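# Shelve the desk flask in the incubator, then close it

## Task

Take the flask that sits on the desk and set it down in the single free spot on the incubator's otherwise full shelves. It must lie flat directly on a shelf, with the same face upward as it had on the desk, and nothing of it may stick out beyond the shelf's front edge. At the end the incubator must be closed: the glass door fully shut with its latch rotated to horizontal, and the outer door fully shut. Other flasks may be pushed a little to free space, but each must finish within about a finger's width of its starting spot, still lying flat on a shelf, not on top of another flask, and with its original face up. The task fails if any flask reaches the floor, if either door is swung open or closed violently, or if the robot tips over or finishes leaning.

## Robot and tools

ROBOT. TidyBot++: a wheeled base 0.54 m long, 0.50 m wide and 0.38 m tall on four driven casters, carrying one seven-joint arm with a two-finger gripper. The shoulder sits 0.12 m ahead of the base centre and 0.68 m above the floor. Cameras: base_camera, and wrist_camera, which faces wherever the hand points. The arm starts folded, hand down, reaching up to 0.08 m beyond the base front with the elbow up to 1.15 m high. Segments: upper arm 0.42 m, forearm 0.31 m, hand 0.31 m.

FRAMES. All positions are in metres. Base frame: origin on the floor below the base centre, x ahead, y to the left, z up. hand_pose uses this frame and marks the point between the finger pads; the hand's own z axis runs out along the fingers, and the fingers close along its y axis. base_odometry is in the odometry frame (the base frame as it was when the scene began), estimated from wheel rotation only, so slip reads as motion; heading is in rad, left positive, -3.142 to 3.142. base_tilt is in degrees, positive when leaning forward or right.

move. All keys are optional. base: an object with any of translate_m (forward positive, -2 to 2 m), strafe_m (leftward positive, -2 to 2 m), rotate_rad (counter-clockwise from above positive, -6.3 to 6.3). These are offsets relative to where the base stands when the command begins, measured along its axes at that moment. joints: an object of absolute targets keyed by name, in rad: joint_1_rad (any angle; turns the arm about vertical, positive is clockwise from above, the opposite sense to heading), joint_2_rad (-2.249 to 2.249; shoulder, 0 is upper arm vertical, positive tips it forward), joint_3_rad (any angle; upper arm roll), joint_4_rad (-2.579 to 2.579; elbow, 0 straight, negative folds the forearm forward when joint_3_rad is 3.14), joint_5_rad (any angle; forearm roll), joint_6_rad (-2.099 to 2.099; wrist, negative bends the hand forward in the usual setup), joint_7_rad (any angle; hand roll, at 1.57 with the hand down the fingers open left-right), and gripper_pos (0 fully open to 1 fully closed; finger gap roughly 85 x (1 - gripper_pos) mm). Any-angle joints rotate the short way, so for big turns send steps smaller than half a turn. target: one flat list of seven numbers for the single arm, an absolute hand pose in the base frame: x, y, z in metres then quaternion qw, qx, qy, qz. Alongside target, joints may contain only gripper_pos. speeds: an object capping this action's speed: translate_m and strafe_m 0.05 to 0.5 m/s, rotate_rad 0.1 to 1.57 rad/s; when translating and strafing together give the cap under just one of them. cameras: list from base_camera, wrist_camera, all ([] gives no images). blocking: true (default) returns after everything settles; false returns in about 0.5 s while motion continues. Unknown keys make a call invalid; out-of-range values get it refused.

wait: seconds from 0 to 10, plus cameras; returns early if running moves settle. stop: brakes all your running motions (optional cameras). zoom_image: camera (base_camera or wrist_camera) and region [x0, y0, x1, y1] in image pixels from the top-left, no larger than 504 by 504. finished_scene: scene, the number of the scene being ended; irreversible.

RESULTS. The move line reads done, or the worst status among motions. base_status, joint_status and hand_status can read moving, done, off_target (at rest away from target, possibly still pushing), contact_stop or time_out (uncommanded stops; the target is dropped), stopped, not_followed, torque_fault, limit_stop_at_motor_heat. hand_status done means within 10 mm and 2 degrees. joint command not followed with cause: means a self-collision check blocked the arm; pose unreachable means a target was withheld. on_its_own lists things the robot did unbidden. ARM HIT flags a hard strike of the arm on itself or the base. motor_effort gives percent of maximum torque, peak in brackets. hand_target is where the joint targets would put the hand. The pictures line orders the images; earlier move reports a non-blocking move. MOTOR HOT appears at 60 °C; at 75 °C an OVER-TEMPERATURE FAULT lets the arm sag for 30 s or more, after which you resend targets. If a call is refused or an uncommanded stop appears, the remaining move, wait and finished_scene calls of that reply are skipped.

PRACTICE. Most hand moves end a few centimetres off; correct by adding (wanted minus hand_pose) to your previous target, and hold still by resending hand_target, not hand_pose. Loads make the arm sag; never command a loaded joint to its current reading. The arm ignores obstacles and keeps pushing into them, with no check against hitting the base. Targets low, forward and close in front of the base behave badly. A hand pointing down reaches about 0.94 m high at most, near the base. Closed fingertips project about 20 mm past the hand point.

AVOID. Let no flask fall or touch the floor; swing incubator doors gently. Do not drive or turn while the raised arm is snagged, swing a stretched arm sideways, or reach far from folded over nearby furniture: the robot can tip. Torque limits are 104.5 N m for joints 1 to 4 and 51.3 N m for joints 5 to 7; exceeding one freezes the arm for 10 s. Avoid hard pushes, dropping things, releasing moving parts, and heavy force or twist on the gripper, including squeezing something still resting on a surface.

Each tool is called after "Request:" in YAML: its name, and indented under it one key for each argument.

## Session

Request:
move:

Scene clock: 0.00 s.
Motor temperatures (°C): [32 21 24 32 35 36 39]
base_odometry: x=+0.000 y=+0.000 heading=+0.000
base_tilt: forward=+0.1 right=-0.3
base_status: not commanded
joint_positions: joint_1_rad=+0.042 joint_2_rad=-0.342 joint_3_rad=+3.141 joint_4_rad=-2.506 joint_5_rad=-0.027 joint_6_rad=-0.916 joint_7_rad=+1.559 gripper_pos=+0.000
joint_status: not commanded
motor_effort: joint_1_rad=+0 joint_2_rad=-1 joint_3_rad=+0 joint_4_rad=+15 joint_5_rad=+1 joint_6_rad=+1 joint_7_rad=+1
hand_pose: x=+0.2581 y=+0.0022 z=+0.5919 quat_wxyz=(-0.010, +0.999, -0.034, +0.031) (m; base frame)
hand_target: x=+0.2583 y=+0.0022 z=+0.5920 quat_wxyz=(-0.010, +0.999, -0.034, +0.031) (m; base frame)
hand_status: not commanded
pictures: base_camera, wrist_camera

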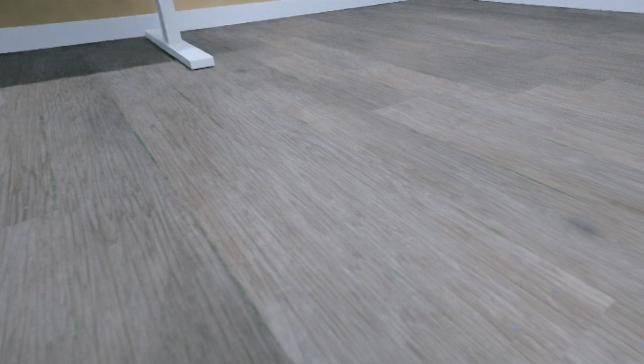

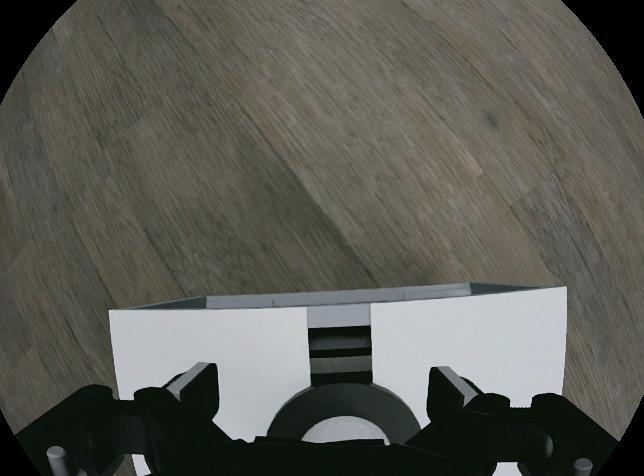

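Request:
move:
  joints: {"joint_6_rad": 0.5}

Request:
move:
  base: {"rotate_rad": 1.2}

Request:
move:
  base: {"rotate_rad": 1.2}

Request:
move:
  base: {"rotate_rad": 1.2}

Request:
move:
  base: {"rotate_rad": 1.2}

Scene clock: 9.67 s.
move: done
base_odometry: x=+0.000 y=+0.000 heading=+0.000
base_tilt: forward=+0.1 right=-0.3
joint_positions: joint_1_rad=+0.042 joint_2_rad=-0.342 joint_3_rad=+3.141 joint_4_rad=-2.506 joint_5_rad=-0.027 joint_6_rad=+0.451 joint_7_rad=+1.559 gripper_pos=+0.000
joint_status: all done
motor_effort: joint_1_rad=+0(1) joint_2_rad=-7(7) joint_3_rad=-1(1) joint_4_rad=+19(20) joint_5_rad=+1(1) joint_6_rad=+9(9) joint_7_rad=+0(1)
hand_pose: x=+0.5462 y=-0.0197 z=+0.8585 quat_wxyz=(+0.006, +0.755, -0.033, +0.655) (m; base frame)
pictures: base_camera, wrist_camera

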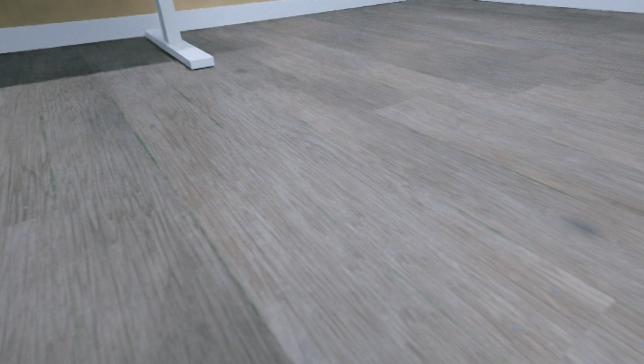

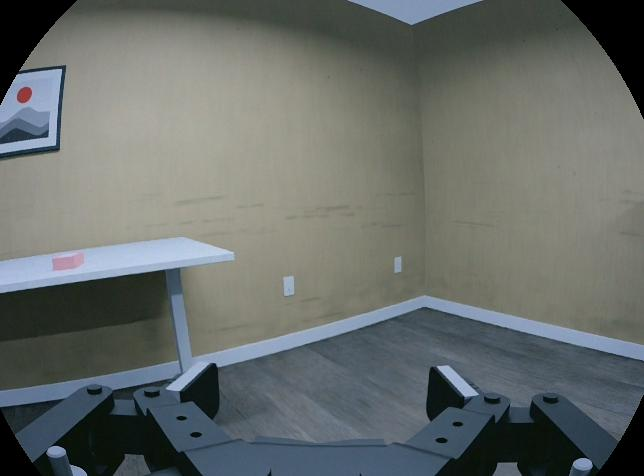

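Scene clock: 11.73 s.
move: done
base_odometry: x=+0.000 y=+0.000 heading=+1.200
base_tilt: forward=+0.1 right=-0.3
base_status: done
joint_positions: joint_1_rad=+0.042 joint_2_rad=-0.342 joint_3_rad=+3.141 joint_4_rad=-2.506 joint_5_rad=-0.027 joint_6_rad=+0.451 joint_7_rad=+1.559 gripper_pos=+0.000
motor_effort: joint_1_rad=-1(2) joint_2_rad=-6(7) joint_3_rad=+0(2) joint_4_rad=+19(20) joint_5_rad=+1(1) joint_6_rad=+9(9) joint_7_rad=+0(1)
hand_pose: x=+0.5462 y=-0.0196 z=+0.8586 quat_wxyz=(+0.006, +0.755, -0.033, +0.655) (m; base frame)
pictures: base_camera, wrist_camera

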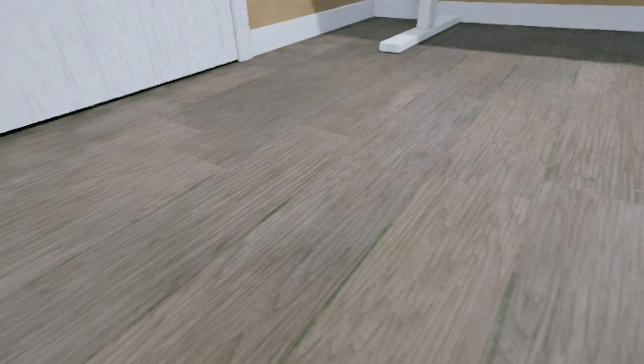

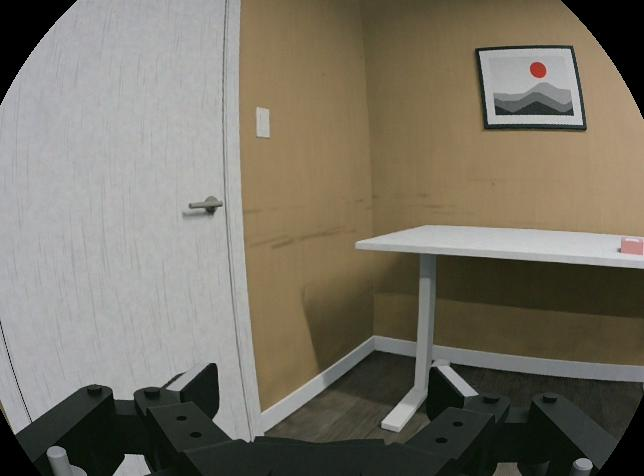

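Scene clock: 13.77 s.
move: done
base_odometry: x=+0.000 y=+0.000 heading=+2.399
base_tilt: forward=+0.0 right=-0.3
base_status: done
joint_positions: joint_1_rad=+0.041 joint_2_rad=-0.342 joint_3_rad=+3.141 joint_4_rad=-2.506 joint_5_rad=-0.027 joint_6_rad=+0.451 joint_7_rad=+1.559 gripper_pos=+0.000
motor_effort: joint_1_rad=-1(2) joint_2_rad=-6(8) joint_3_rad=+0(2) joint_4_rad=+19(20) joint_5_rad=+0(1) joint_6_rad=+9(9) joint_7_rad=+1(1)
hand_pose: x=+0.5462 y=-0.0195 z=+0.8586 quat_wxyz=(+0.006, +0.755, -0.032, +0.655) (m; base frame)
pictures: base_camera, wrist_camera

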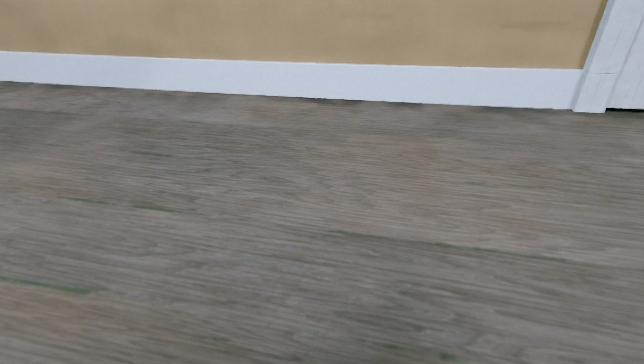

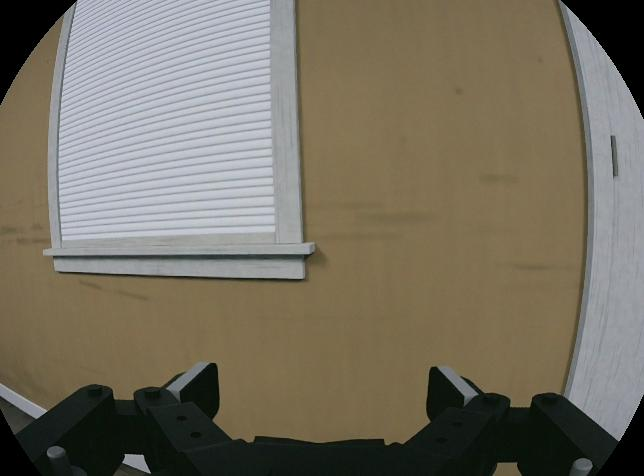

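Scene clock: 15.80 s.
move: done
base_odometry: x=+0.000 y=+0.000 heading=-2.684
base_tilt: forward=+0.1 right=-0.3
base_status: done
joint_positions: joint_1_rad=+0.041 joint_2_rad=-0.342 joint_3_rad=+3.140 joint_4_rad=-2.506 joint_5_rad=-0.027 joint_6_rad=+0.451 joint_7_rad=+1.559 gripper_pos=+0.000
motor_effort: joint_1_rad=-1(2) joint_2_rad=-6(7) joint_3_rad=+0(2) joint_4_rad=+19(20) joint_5_rad=+0(1) joint_6_rad=+9(9) joint_7_rad=+0(1)
hand_pose: x=+0.5462 y=-0.0195 z=+0.8586 quat_wxyz=(+0.006, +0.755, -0.032, +0.655) (m; base frame)
pictures: base_camera, wrist_camera

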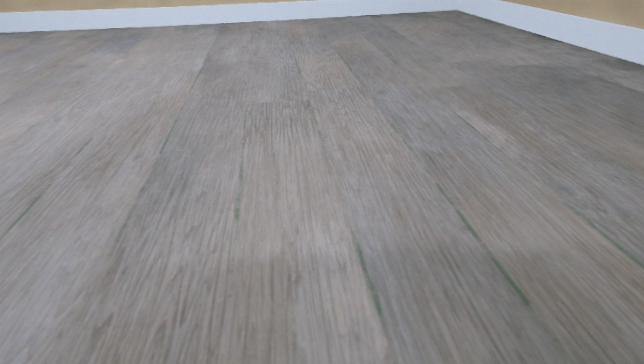

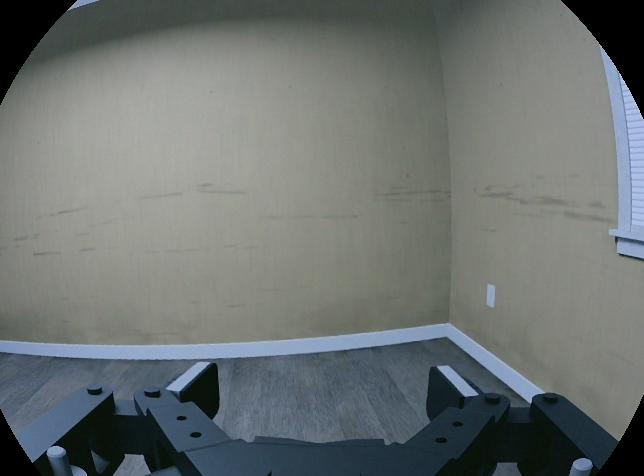

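Scene clock: 17.83 s.
move: done
base_odometry: x=+0.000 y=+0.000 heading=-1.484
base_tilt: forward=-0.1 right=-0.2
base_status: done
joint_positions: joint_1_rad=+0.041 joint_2_rad=-0.342 joint_3_rad=+3.140 joint_4_rad=-2.506 joint_5_rad=-0.027 joint_6_rad=+0.451 joint_7_rad=+1.559 gripper_pos=+0.000
motor_effort: joint_1_rad=-1(2) joint_2_rad=-7(7) joint_3_rad=-1(3) joint_4_rad=+19(20) joint_5_rad=+0(1) joint_6_rad=+9(9) joint_7_rad=+0(1)
hand_pose: x=+0.5462 y=-0.0194 z=+0.8586 quat_wxyz=(+0.006, +0.755, -0.032, +0.655) (m; base frame)
pictures: base_camera, wrist_camera

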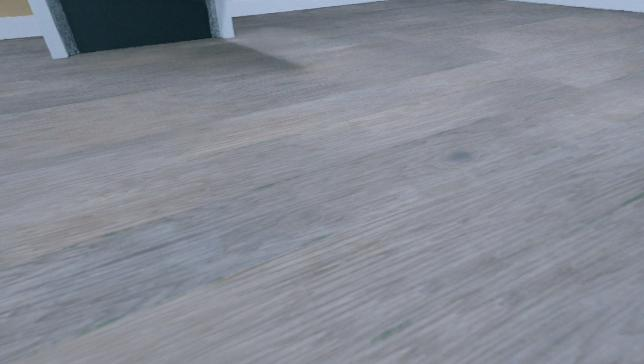

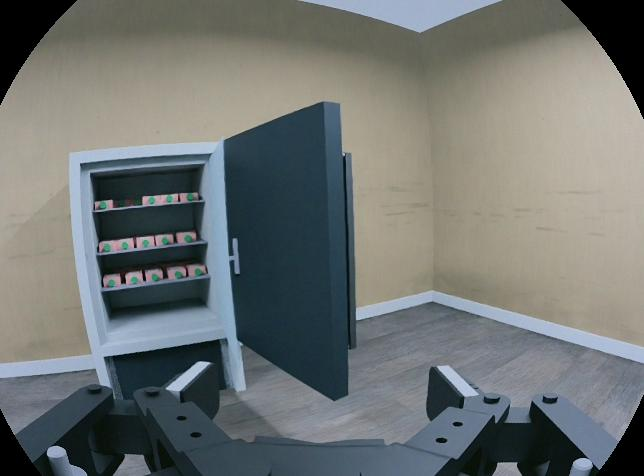

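Request:
zoom_image:
  camera: "wrist_camera"
  region: [60, 90, 370, 410]

Request:
zoom_image:
  camera: "wrist_camera"
  region: [80, 150, 240, 300]

Scaled by 1.575.

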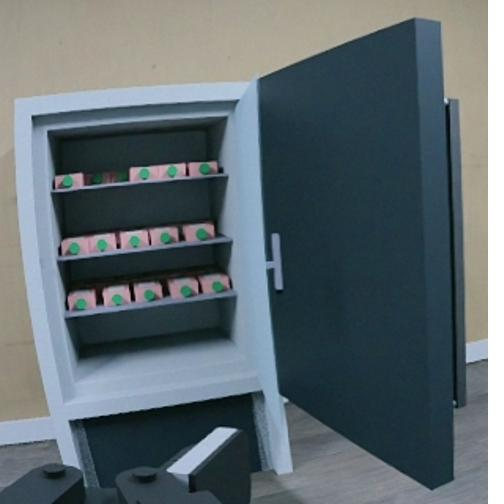

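Scaled by 3.150.

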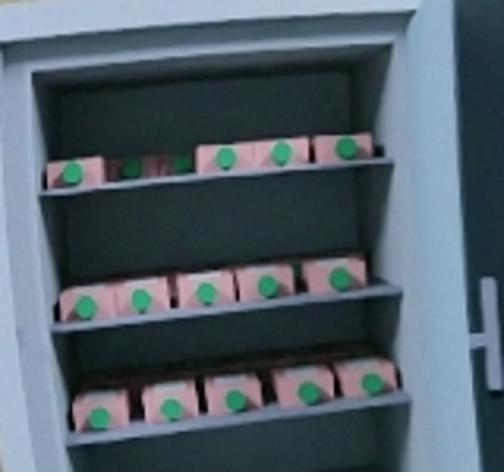

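Request:
move:
  base: {"rotate_rad": 2.0}
  cameras: ["wrist_camera"]

Request:
zoom_image:
  camera: "wrist_camera"
  region: [200, 180, 420, 320]

Scene clock: 42.23 s.
move: done
base_odometry: x=+0.000 y=+0.000 heading=+0.516
base_tilt: forward=+0.0 right=-0.3
base_status: done
joint_positions: joint_1_rad=+0.041 joint_2_rad=-0.342 joint_3_rad=+3.140 joint_4_rad=-2.506 joint_5_rad=-0.027 joint_6_rad=+0.452 joint_7_rad=+1.559 gripper_pos=+0.000
motor_effort: joint_1_rad=-1(2) joint_2_rad=-6(8) joint_3_rad=-1(2) joint_4_rad=+19(20) joint_5_rad=+1(1) joint_6_rad=+9(9) joint_7_rad=+1(1)
hand_pose: x=+0.5462 y=-0.0194 z=+0.8587 quat_wxyz=(+0.006, +0.755, -0.032, +0.655) (m; base frame)
pictures: wrist_camera

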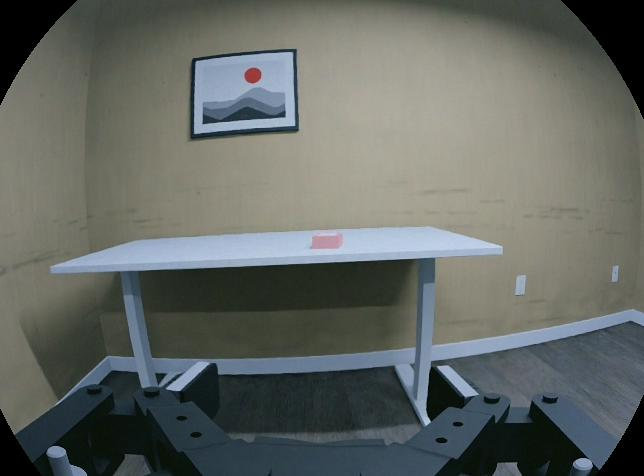

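Scaled by 2.291.

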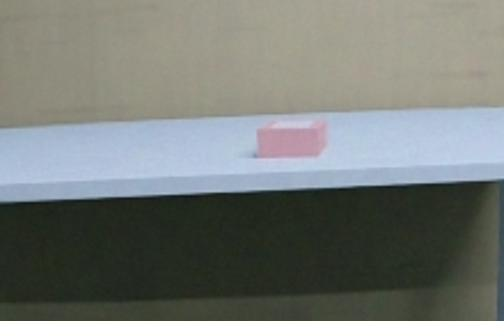

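Request:
move:
  base: {"translate_m": 0.4}

Request:
zoom_image:
  camera: "wrist_camera"
  region: [220, 180, 420, 320]

Scene clock: 87.87 s.
move: done
base_odometry: x=+0.348 y=+0.197 heading=+0.516
base_tilt: forward=+0.0 right=-0.3
base_status: done
joint_positions: joint_1_rad=+0.041 joint_2_rad=-0.337 joint_3_rad=+3.140 joint_4_rad=-2.506 joint_5_rad=-0.027 joint_6_rad=+0.454 joint_7_rad=+1.559 gripper_pos=+0.000
motor_effort: joint_1_rad=+0(1) joint_2_rad=-7(10) joint_3_rad=+0(1) joint_4_rad=+19(20) joint_5_rad=+0(1) joint_6_rad=+9(9) joint_7_rad=+0(1)
hand_pose: x=+0.5473 y=-0.0195 z=+0.8570 quat_wxyz=(+0.006, +0.756, -0.032, +0.654) (m; base frame)
pictures: base_camera, wrist_camera

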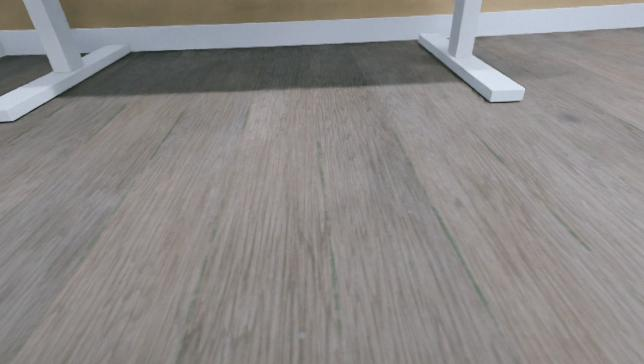

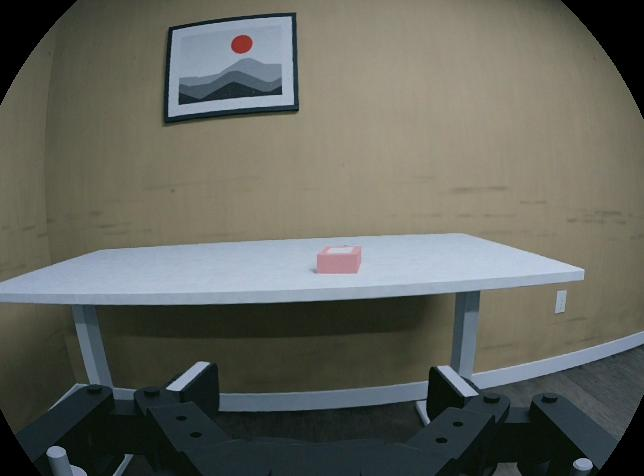

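Scaled by 2.520.

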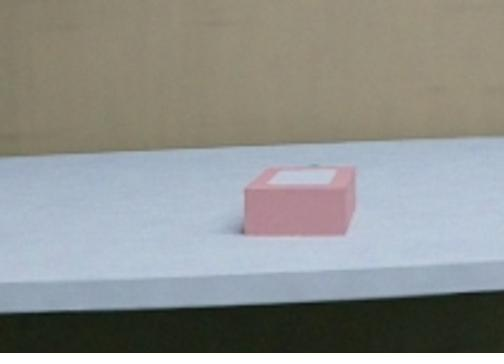

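Request:
move:
  base: {"rotate_rad": -0.2}
  joints: {"joint_1_rad": 0.0, "joint_2_rad": -0.2, "joint_3_rad": 3.1416, "joint_4_rad": -1.9, "joint_5_rad": 0.0, "joint_6_rad": -0.394, "joint_7_rad": 1.571}
  cameras: ["wrist_camera"]

Request:
zoom_image:
  camera: "wrist_camera"
  region: [220, 80, 520, 320]

Scene clock: 141.10 s.
move: done
base_odometry: x=+0.348 y=+0.197 heading=+0.316
base_tilt: forward=+0.0 right=-0.3
base_status: done
joint_positions: joint_1_rad=+0.016 joint_2_rad=-0.214 joint_3_rad=+3.140 joint_4_rad=-1.919 joint_5_rad=-0.027 joint_6_rad=-0.338 joint_7_rad=+1.559 gripper_pos=+0.000
joint_status: all done
motor_effort: joint_1_rad=+0(2) joint_2_rad=-13(14) joint_3_rad=+0(2) joint_4_rad=+21(22) joint_5_rad=+0(1) joint_6_rad=+8(11) joint_7_rad=+0(1)
hand_pose: x=+0.6184 y=-0.0031 z=+0.9096 quat_wxyz=(-0.010, +0.853, -0.020, +0.522) (m; base frame)
pictures: wrist_camera

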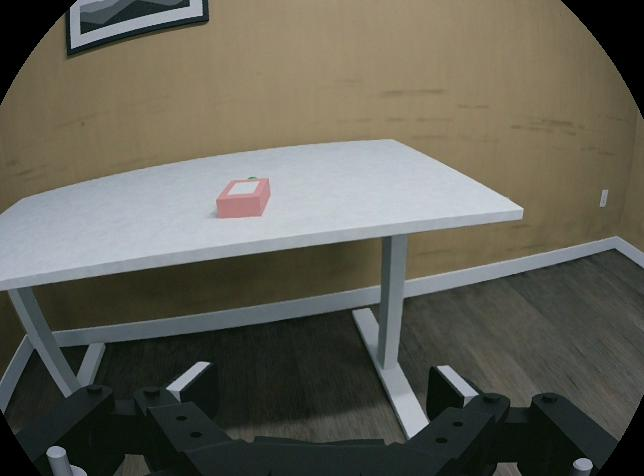

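Scaled by 1.680.

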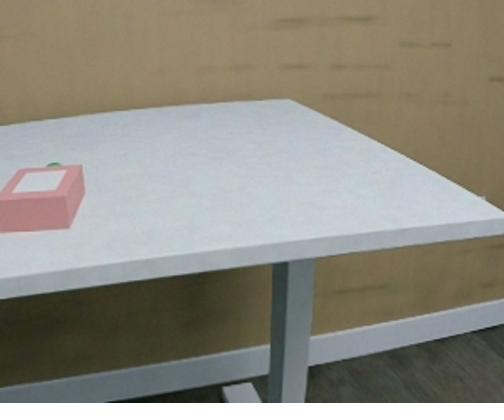

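Request:
zoom_image:
  camera: "wrist_camera"
  region: [200, 160, 290, 228]

Scaled by 5.600.

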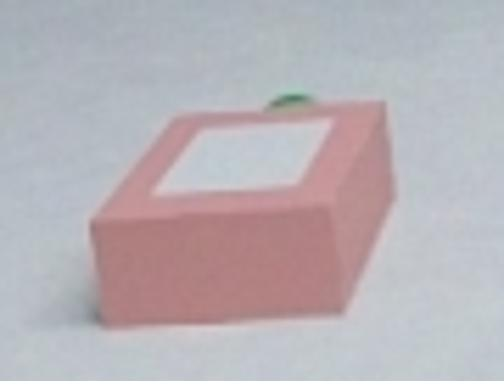

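Request:
move:
  base: {"translate_m": 0.3, "strafe_m": 0.12}
  joints: {"joint_1_rad": -0.016, "joint_2_rad": -0.2, "joint_3_rad": 3.1416, "joint_4_rad": -1.9, "joint_5_rad": 0.027, "joint_6_rad": -0.44, "joint_7_rad": 1.583}
  cameras: ["wrist_camera"]

Request:
zoom_image:
  camera: "wrist_camera"
  region: [240, 140, 400, 260]

Scene clock: 192.37 s.
move: done
base_odometry: x=+0.596 y=+0.405 heading=+0.315
base_tilt: forward=+0.0 right=-0.3
base_status: done
joint_positions: joint_1_rad=-0.004 joint_2_rad=-0.194 joint_3_rad=+3.140 joint_4_rad=-1.914 joint_5_rad=-0.018 joint_6_rad=-0.395 joint_7_rad=+1.559 gripper_pos=+0.000
joint_status: all done
motor_effort: joint_1_rad=+0(2) joint_2_rad=-14(17) joint_3_rad=+0(2) joint_4_rad=+21(23) joint_5_rad=+0(1) joint_6_rad=+8(9) joint_7_rad=+1(1)
hand_pose: x=+0.6150 y=+0.0062 z=+0.8869 quat_wxyz=(-0.011, +0.871, -0.008, +0.491) (m; base frame)
pictures: wrist_camera

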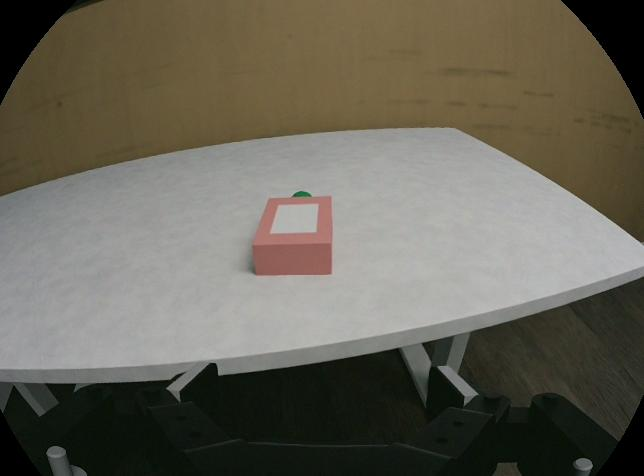

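Scaled by 3.150.

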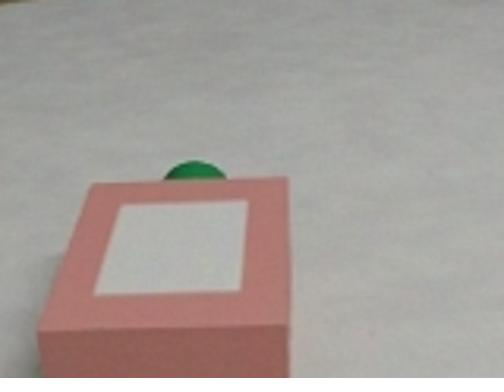

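Request:
move:
  base: {"translate_m": 0.12, "strafe_m": 0.05, "rotate_rad": -0.03}
  joints: {"joint_1_rad": -0.012, "joint_5_rad": 0.055, "joint_7_rad": 1.6}
  cameras: ["wrist_camera"]

Request:
zoom_image:
  camera: "wrist_camera"
  region: [220, 180, 420, 330]

Scene clock: 224.93 s.
move: done
base_odometry: x=+0.695 y=+0.489 heading=+0.285
base_tilt: forward=+0.0 right=-0.3
base_status: done
joint_positions: joint_1_rad=-0.005 joint_2_rad=-0.189 joint_3_rad=+3.143 joint_4_rad=-1.913 joint_5_rad=+0.003 joint_6_rad=-0.396 joint_7_rad=+1.560 gripper_pos=+0.000
joint_status: all done
motor_effort: joint_1_rad=-1(4) joint_2_rad=-14(17) joint_3_rad=-1(4) joint_4_rad=+21(22) joint_5_rad=+0(1) joint_6_rad=+8(9) joint_7_rad=+0(1)
hand_pose: x=+0.6162 y=+0.0030 z=+0.8851 quat_wxyz=(-0.003, +0.872, -0.002, +0.489) (m; base frame)
pictures: wrist_camera

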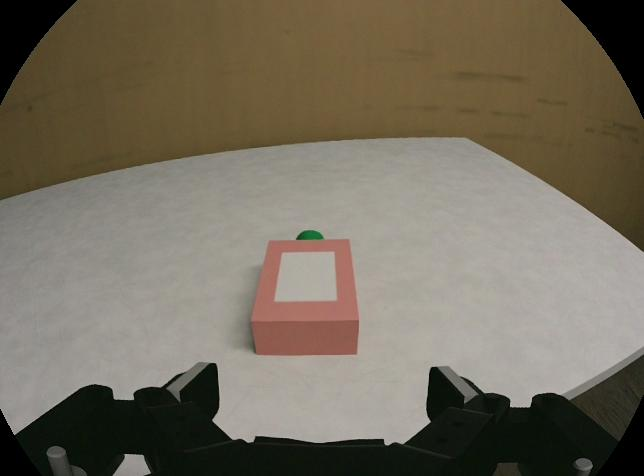

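Scaled by 2.520.

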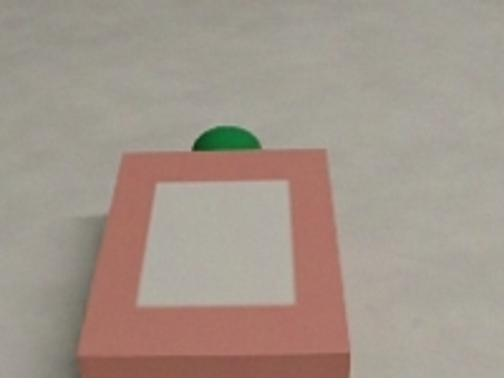

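Request:
move:
  base: {"translate_m": 0.09, "strafe_m": 0.01}
  speeds: {"translate_m": 0.2}
  cameras: ["wrist_camera"]

Request:
zoom_image:
  camera: "wrist_camera"
  region: [180, 260, 480, 460]

Scene clock: 256.17 s.
move: done
base_odometry: x=+0.779 y=+0.524 heading=+0.285
base_tilt: forward=+0.0 right=-0.3
base_status: done
joint_positions: joint_1_rad=-0.005 joint_2_rad=-0.190 joint_3_rad=+3.143 joint_4_rad=-1.912 joint_5_rad=+0.003 joint_6_rad=-0.396 joint_7_rad=+1.560 gripper_pos=+0.000
motor_effort: joint_1_rad=+0(2) joint_2_rad=-14(16) joint_3_rad=-1(2) joint_4_rad=+21(22) joint_5_rad=+0(0) joint_6_rad=+8(8) joint_7_rad=+1(1)
hand_pose: x=+0.6160 y=+0.0030 z=+0.8857 quat_wxyz=(-0.003, +0.872, -0.002, +0.490) (m; base frame)
pictures: wrist_camera

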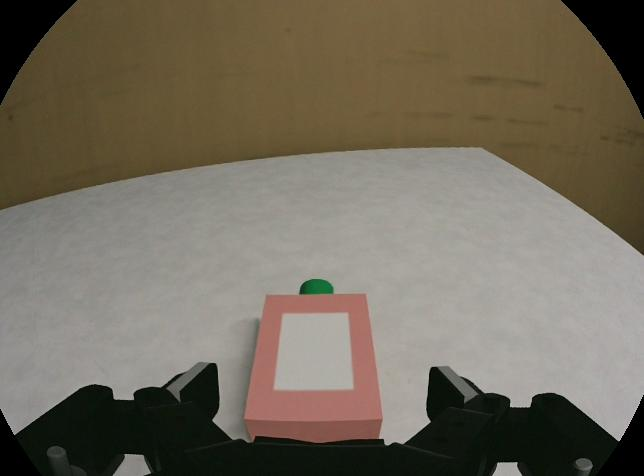

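Scaled by 1.680.

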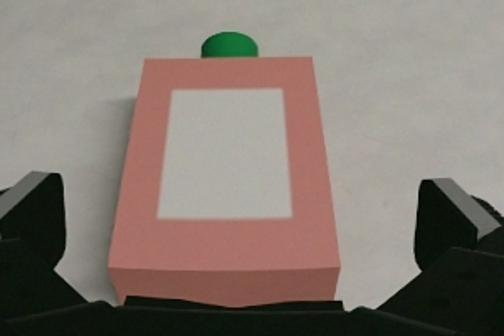

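Request:
move:
  joints: {"joint_2_rad": -0.17, "joint_4_rad": -2.023, "joint_6_rad": -0.289}
  base: {"strafe_m": 0.006}
  cameras: ["wrist_camera"]

Request:
zoom_image:
  camera: "wrist_camera"
  region: [180, 260, 480, 460]

Scene clock: 289.10 s.
move: done
base_odometry: x=+0.777 y=+0.530 heading=+0.285
base_tilt: forward=+0.0 right=-0.3
base_status: done
joint_positions: joint_1_rad=-0.005 joint_2_rad=-0.177 joint_3_rad=+3.142 joint_4_rad=-2.017 joint_5_rad=+0.003 joint_6_rad=-0.335 joint_7_rad=+1.560 gripper_pos=+0.000
joint_status: all done
motor_effort: joint_1_rad=+0(1) joint_2_rad=-14(16) joint_3_rad=-1(3) joint_4_rad=+21(22) joint_5_rad=+0(1) joint_6_rad=+7(8) joint_7_rad=+0(1)
hand_pose: x=+0.6042 y=+0.0032 z=+0.8354 quat_wxyz=(-0.003, +0.885, -0.002, +0.465) (m; base frame)
pictures: wrist_camera

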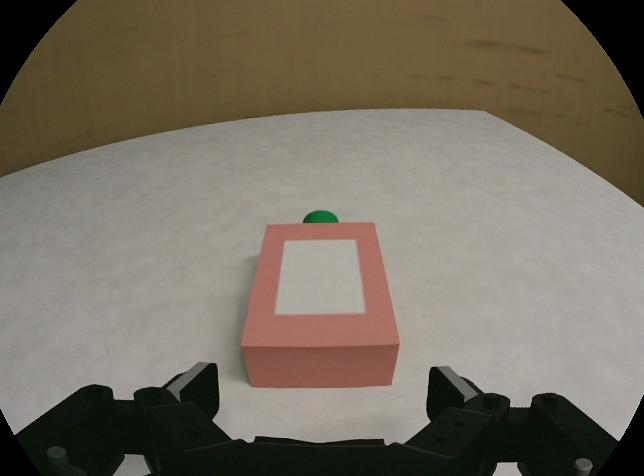

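Scaled by 1.680.

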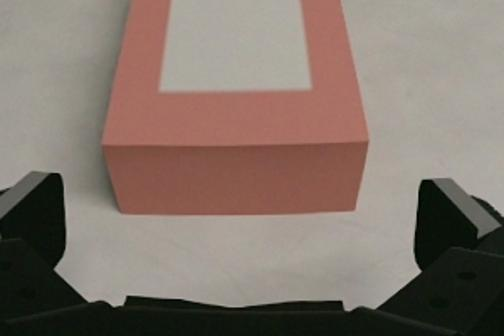

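Request:
move:
  joints: {"joint_2_rad": -0.158, "joint_4_rad": -2.149, "joint_6_rad": -0.097}
  cameras: ["wrist_camera"]

Request:
move:
  base: {"translate_m": 0.02}
  speeds: {"translate_m": 0.1}
  cameras: ["wrist_camera"]

Request:
zoom_image:
  camera: "wrist_camera"
  region: [180, 260, 480, 460]

Scene clock: 311.67 s.
move: done
base_odometry: x=+0.777 y=+0.530 heading=+0.285
base_tilt: forward=+0.0 right=-0.3
joint_positions: joint_1_rad=-0.005 joint_2_rad=-0.168 joint_3_rad=+3.142 joint_4_rad=-2.141 joint_5_rad=+0.003 joint_6_rad=-0.149 joint_7_rad=+1.560 gripper_pos=+0.000
joint_status: all done
motor_effort: joint_1_rad=+0(1) joint_2_rad=-14(15) joint_3_rad=+0(1) joint_4_rad=+20(21) joint_5_rad=+0(1) joint_6_rad=+8(9) joint_7_rad=+1(1)
hand_pose: x=+0.6032 y=+0.0034 z=+0.8110 quat_wxyz=(-0.003, +0.873, -0.002, +0.488) (m; base frame)
pictures: wrist_camera

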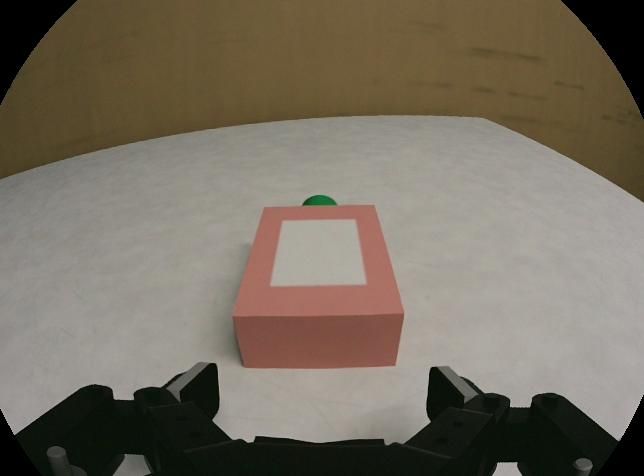

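Scene clock: 312.40 s.
move: done
base_odometry: x=+0.796 y=+0.536 heading=+0.285
base_tilt: forward=+0.1 right=-0.4
base_status: done
joint_positions: joint_1_rad=-0.005 joint_2_rad=-0.157 joint_3_rad=+3.142 joint_4_rad=-2.142 joint_5_rad=+0.003 joint_6_rad=-0.145 joint_7_rad=+1.560 gripper_pos=+0.000
motor_effort: joint_1_rad=+0(1) joint_2_rad=-14(16) joint_3_rad=+0(1) joint_4_rad=+20(21) joint_5_rad=+0(1) joint_6_rad=+8(8) joint_7_rad=+0(1)
hand_pose: x=+0.6051 y=+0.0034 z=+0.8059 quat_wxyz=(-0.003, +0.875, -0.002, +0.485) (m; base frame)
pictures: wrist_camera

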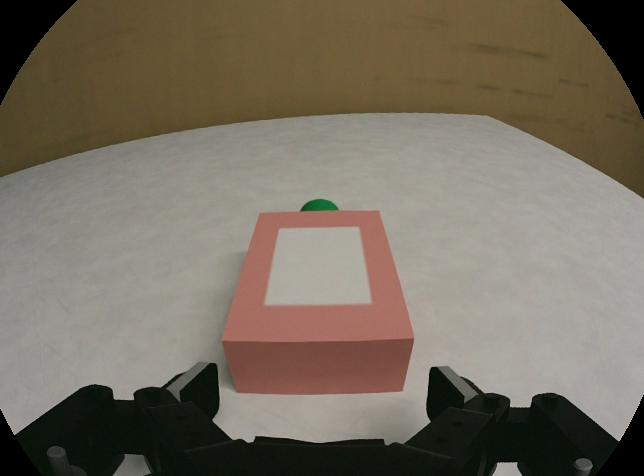

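Scaled by 1.680.

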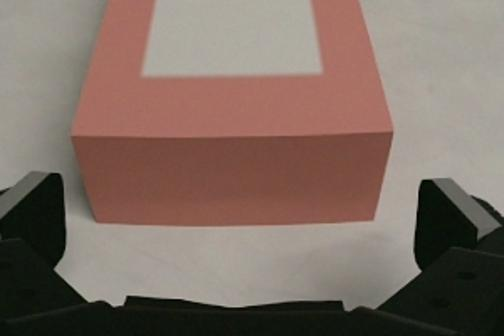

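Request:
move:
  base: {"translate_m": 0.012, "strafe_m": 0.002}
  speeds: {"translate_m": 0.05}
  cameras: ["wrist_camera"]

Request:
zoom_image:
  camera: "wrist_camera"
  region: [180, 260, 480, 460]

Scene clock: 328.33 s.
move: done
base_odometry: x=+0.807 y=+0.541 heading=+0.285
base_tilt: forward=+0.0 right=-0.3
base_status: done
joint_positions: joint_1_rad=-0.005 joint_2_rad=-0.155 joint_3_rad=+3.142 joint_4_rad=-2.142 joint_5_rad=+0.003 joint_6_rad=-0.144 joint_7_rad=+1.560 gripper_pos=+0.000
motor_effort: joint_1_rad=+0(1) joint_2_rad=-14(16) joint_3_rad=+0(2) joint_4_rad=+20(21) joint_5_rad=+0(1) joint_6_rad=+8(8) joint_7_rad=+0(1)
hand_pose: x=+0.6054 y=+0.0034 z=+0.8051 quat_wxyz=(-0.003, +0.875, -0.002, +0.484) (m; base frame)
pictures: wrist_camera

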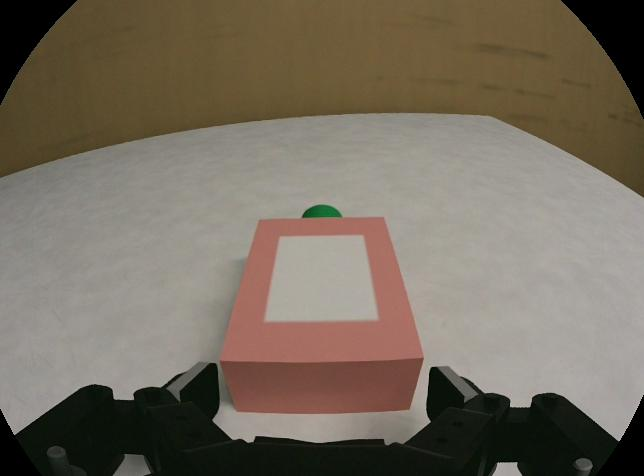

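Scaled by 1.680.

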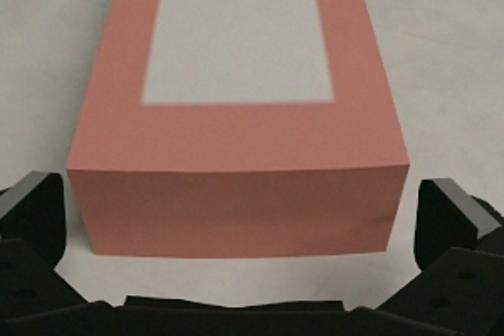

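Request:
move:
  base: {"translate_m": 0.015, "strafe_m": 0.001}
  speeds: {"translate_m": 0.05}
  cameras: ["wrist_camera"]

Request:
zoom_image:
  camera: "wrist_camera"
  region: [180, 260, 480, 460]

Scene clock: 339.83 s.
move: done
base_odometry: x=+0.822 y=+0.547 heading=+0.285
base_tilt: forward=+0.1 right=-0.3
base_status: done
joint_positions: joint_1_rad=-0.005 joint_2_rad=-0.154 joint_3_rad=+3.142 joint_4_rad=-2.142 joint_5_rad=+0.003 joint_6_rad=-0.143 joint_7_rad=+1.560 gripper_pos=+0.000
motor_effort: joint_1_rad=-1(1) joint_2_rad=-14(17) joint_3_rad=-1(1) joint_4_rad=+20(21) joint_5_rad=+0(1) joint_6_rad=+8(8) joint_7_rad=+1(1)
hand_pose: x=+0.6055 y=+0.0034 z=+0.8051 quat_wxyz=(-0.003, +0.875, -0.002, +0.484) (m; base frame)
pictures: wrist_camera

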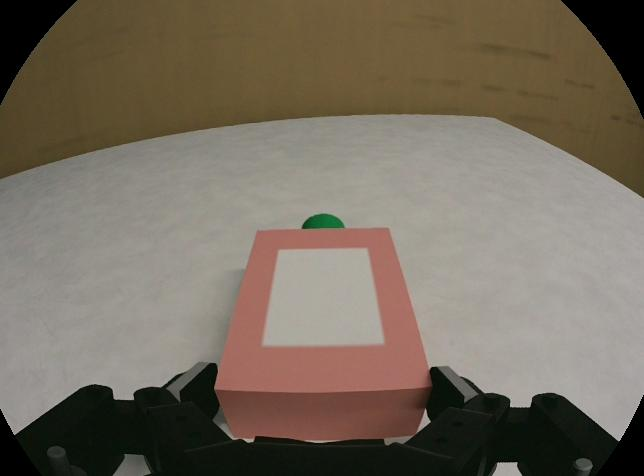

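Scaled by 1.680.

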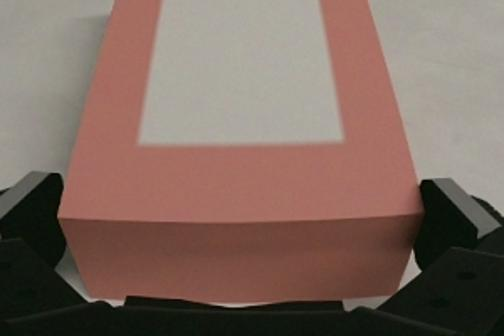

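Request:
move:
  base: {"translate_m": 0.018}
  speeds: {"translate_m": 0.05}
  cameras: ["wrist_camera"]

Request:
move:
  joints: {"gripper_pos": 0.1}
  cameras: ["wrist_camera"]

Request:
zoom_image:
  camera: "wrist_camera"
  region: [180, 260, 480, 460]

Scene clock: 350.33 s.
move: done
base_odometry: x=+0.839 y=+0.552 heading=+0.285
base_tilt: forward=+0.1 right=-0.3
base_status: done
joint_positions: joint_1_rad=-0.005 joint_2_rad=-0.154 joint_3_rad=+3.142 joint_4_rad=-2.142 joint_5_rad=+0.003 joint_6_rad=-0.143 joint_7_rad=+1.560 gripper_pos=+0.000
motor_effort: joint_1_rad=+0(1) joint_2_rad=-14(17) joint_3_rad=-1(1) joint_4_rad=+20(21) joint_5_rad=+0(1) joint_6_rad=+8(8) joint_7_rad=+1(1)
hand_pose: x=+0.6055 y=+0.0034 z=+0.8051 quat_wxyz=(-0.003, +0.875, -0.002, +0.484) (m; base frame)
pictures: wrist_camera

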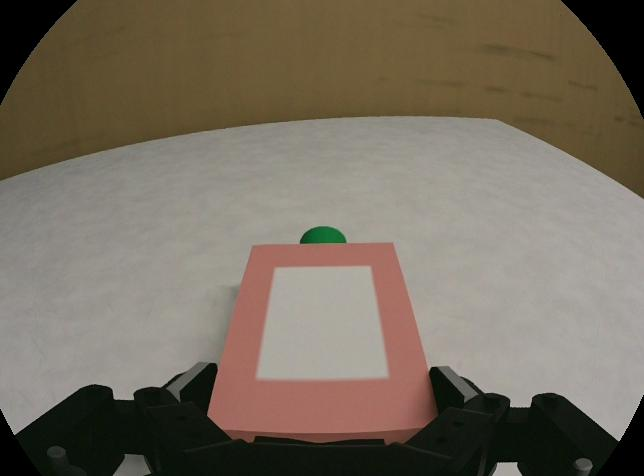

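Scene clock: 350.87 s.
move: off_target
base_odometry: x=+0.839 y=+0.552 heading=+0.285
base_tilt: forward=+0.0 right=-0.2
joint_positions: joint_1_rad=-0.005 joint_2_rad=-0.155 joint_3_rad=+3.142 joint_4_rad=-2.142 joint_5_rad=+0.003 joint_6_rad=-0.139 joint_7_rad=+1.560 gripper_pos=+0.057
joint_status: gripper_pos off_target (ended at +0.057, target +0.100)
motor_effort: joint_1_rad=+0(2) joint_2_rad=-14(14) joint_3_rad=+0(1) joint_4_rad=+19(20) joint_5_rad=+0(1) joint_6_rad=+8(8) joint_7_rad=+1(1)
hand_pose: x=+0.6061 y=+0.0034 z=+0.8061 quat_wxyz=(-0.003, +0.874, -0.002, +0.486) (m; base frame)
pictures: wrist_camera

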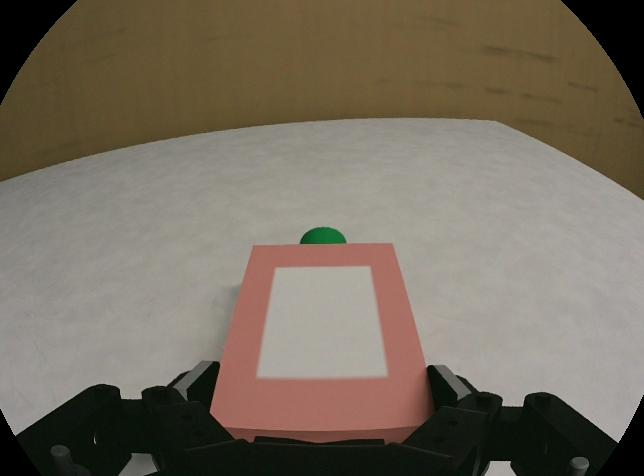

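Scaled by 1.680.

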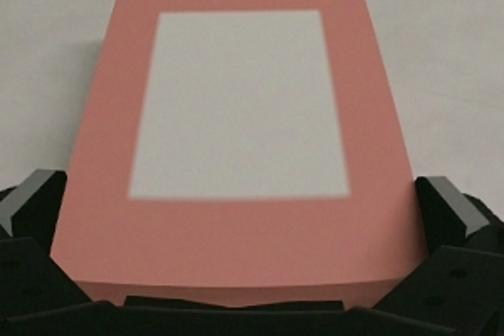

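Request:
move:
  joints: {"gripper_pos": 0.3}
  cameras: []

Request:
move:
  joints: {"joint_2_rad": -0.2, "joint_4_rad": -2.08, "joint_6_rad": -0.2}
  cameras: ["wrist_camera"]

Scene clock: 357.67 s.
move: off_target
base_odometry: x=+0.839 y=+0.552 heading=+0.285
base_tilt: forward=+0.1 right=-0.3
joint_positions: joint_1_rad=-0.005 joint_2_rad=-0.155 joint_3_rad=+3.142 joint_4_rad=-2.142 joint_5_rad=+0.003 joint_6_rad=-0.139 joint_7_rad=+1.560 gripper_pos=+0.057
joint_status: gripper_pos off_target (ended at +0.057, target +0.300)
motor_effort: joint_1_rad=+0(1) joint_2_rad=-14(14) joint_3_rad=-1(1) joint_4_rad=+19(20) joint_5_rad=+0(1) joint_6_rad=+7(8) joint_7_rad=+1(1)
hand_pose: x=+0.6061 y=+0.0034 z=+0.8061 quat_wxyz=(-0.003, +0.874, -0.002, +0.486) (m; base frame)
pictures: none

Scene clock: 358.53 s.
move: done
base_odometry: x=+0.839 y=+0.552 heading=+0.285
base_tilt: forward=+0.0 right=-0.3
joint_positions: joint_1_rad=-0.005 joint_2_rad=-0.179 joint_3_rad=+3.142 joint_4_rad=-2.098 joint_5_rad=+0.003 joint_6_rad=-0.180 joint_7_rad=+1.560 gripper_pos=+0.057
joint_status: all done
motor_effort: joint_1_rad=+0(1) joint_2_rad=-14(16) joint_3_rad=-1(1) joint_4_rad=+21(23) joint_5_rad=+0(1) joint_6_rad=+9(9) joint_7_rad=+0(1)
hand_pose: x=+0.6084 y=+0.0034 z=+0.8318 quat_wxyz=(-0.003, +0.867, -0.002, +0.498) (m; base frame)
pictures: wrist_camera

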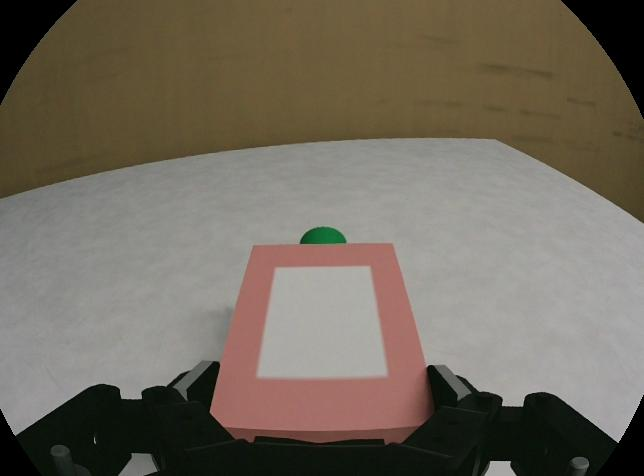

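Request:
move:
  joints: {"joint_2_rad": -0.35, "joint_4_rad": -1.865, "joint_6_rad": -0.605}
  cameras: ["wrist_camera"]

Request:
move:
  base: {"translate_m": -0.7}
  speeds: {"translate_m": 0.3}
  cameras: []

Request:
move:
  base: {"rotate_rad": -1.35}
  speeds: {"rotate_rad": 0.6}

Request:
zoom_image:
  camera: "wrist_camera"
  region: [160, 0, 480, 240]

Scene clock: 372.10 s.
move: done
base_odometry: x=+0.839 y=+0.552 heading=+0.285
base_tilt: forward=+0.1 right=-0.3
joint_positions: joint_1_rad=-0.005 joint_2_rad=-0.340 joint_3_rad=+3.142 joint_4_rad=-1.883 joint_5_rad=+0.003 joint_6_rad=-0.555 joint_7_rad=+1.560 gripper_pos=+0.057
joint_status: all done
motor_effort: joint_1_rad=-1(1) joint_2_rad=-10(16) joint_3_rad=+0(1) joint_4_rad=+22(23) joint_5_rad=+1(1) joint_6_rad=+9(10) joint_7_rad=+0(1)
hand_pose: x=+0.5621 y=+0.0028 z=+0.9308 quat_wxyz=(-0.003, +0.867, -0.002, +0.499) (m; base frame)
pictures: wrist_camera

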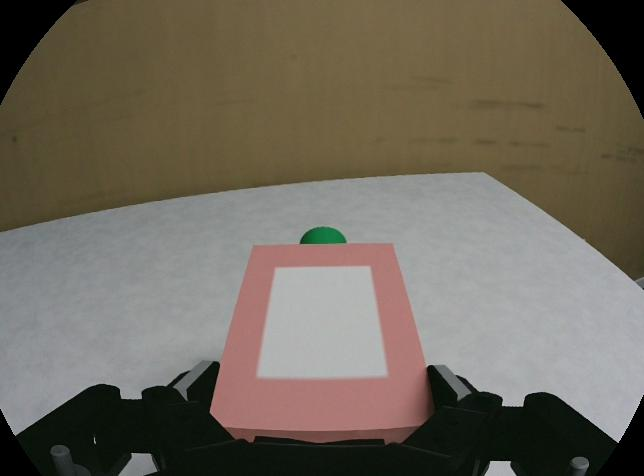

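Scene clock: 375.43 s.
move: done
base_odometry: x=+0.167 y=+0.355 heading=+0.285
base_tilt: forward=+0.0 right=-0.3
base_status: done
joint_positions: joint_1_rad=-0.005 joint_2_rad=-0.343 joint_3_rad=+3.142 joint_4_rad=-1.883 joint_5_rad=+0.003 joint_6_rad=-0.560 joint_7_rad=+1.560 gripper_pos=+0.057
motor_effort: joint_1_rad=+0(2) joint_2_rad=-9(13) joint_3_rad=-1(2) joint_4_rad=+22(23) joint_5_rad=+0(1) joint_6_rad=+9(9) joint_7_rad=+0(1)
hand_pose: x=+0.5604 y=+0.0029 z=+0.9307 quat_wxyz=(-0.003, +0.867, -0.002, +0.498) (m; base frame)
pictures: none

Scene clock: 378.40 s.
move: done
base_odometry: x=+0.167 y=+0.355 heading=-1.065
base_tilt: forward=+0.0 right=-0.3
base_status: done
joint_positions: joint_1_rad=-0.006 joint_2_rad=-0.343 joint_3_rad=+3.142 joint_4_rad=-1.883 joint_5_rad=+0.003 joint_6_rad=-0.560 joint_7_rad=+1.560 gripper_pos=+0.057
motor_effort: joint_1_rad=+0(2) joint_2_rad=-9(10) joint_3_rad=-1(2) joint_4_rad=+22(23) joint_5_rad=+0(1) joint_6_rad=+9(9) joint_7_rad=+0(1)
hand_pose: x=+0.5604 y=+0.0033 z=+0.9307 quat_wxyz=(-0.003, +0.867, -0.001, +0.498) (m; base frame)
pictures: base_camera, wrist_camera

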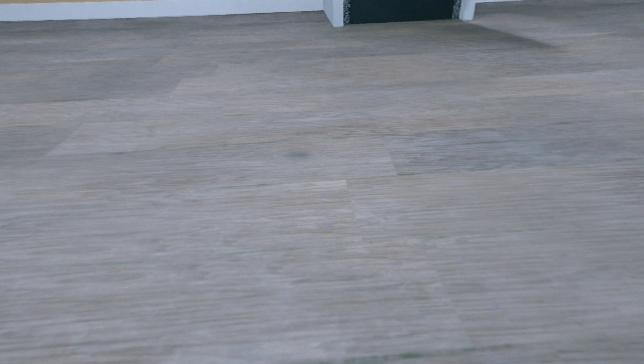

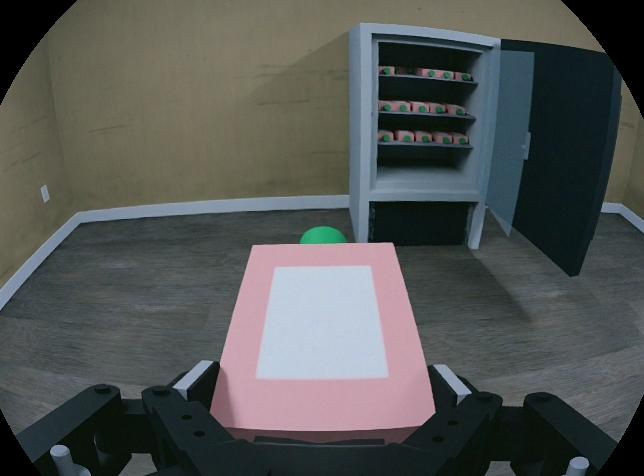

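Scaled by 1.575.

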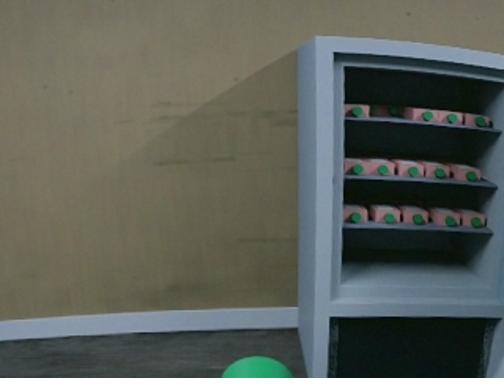

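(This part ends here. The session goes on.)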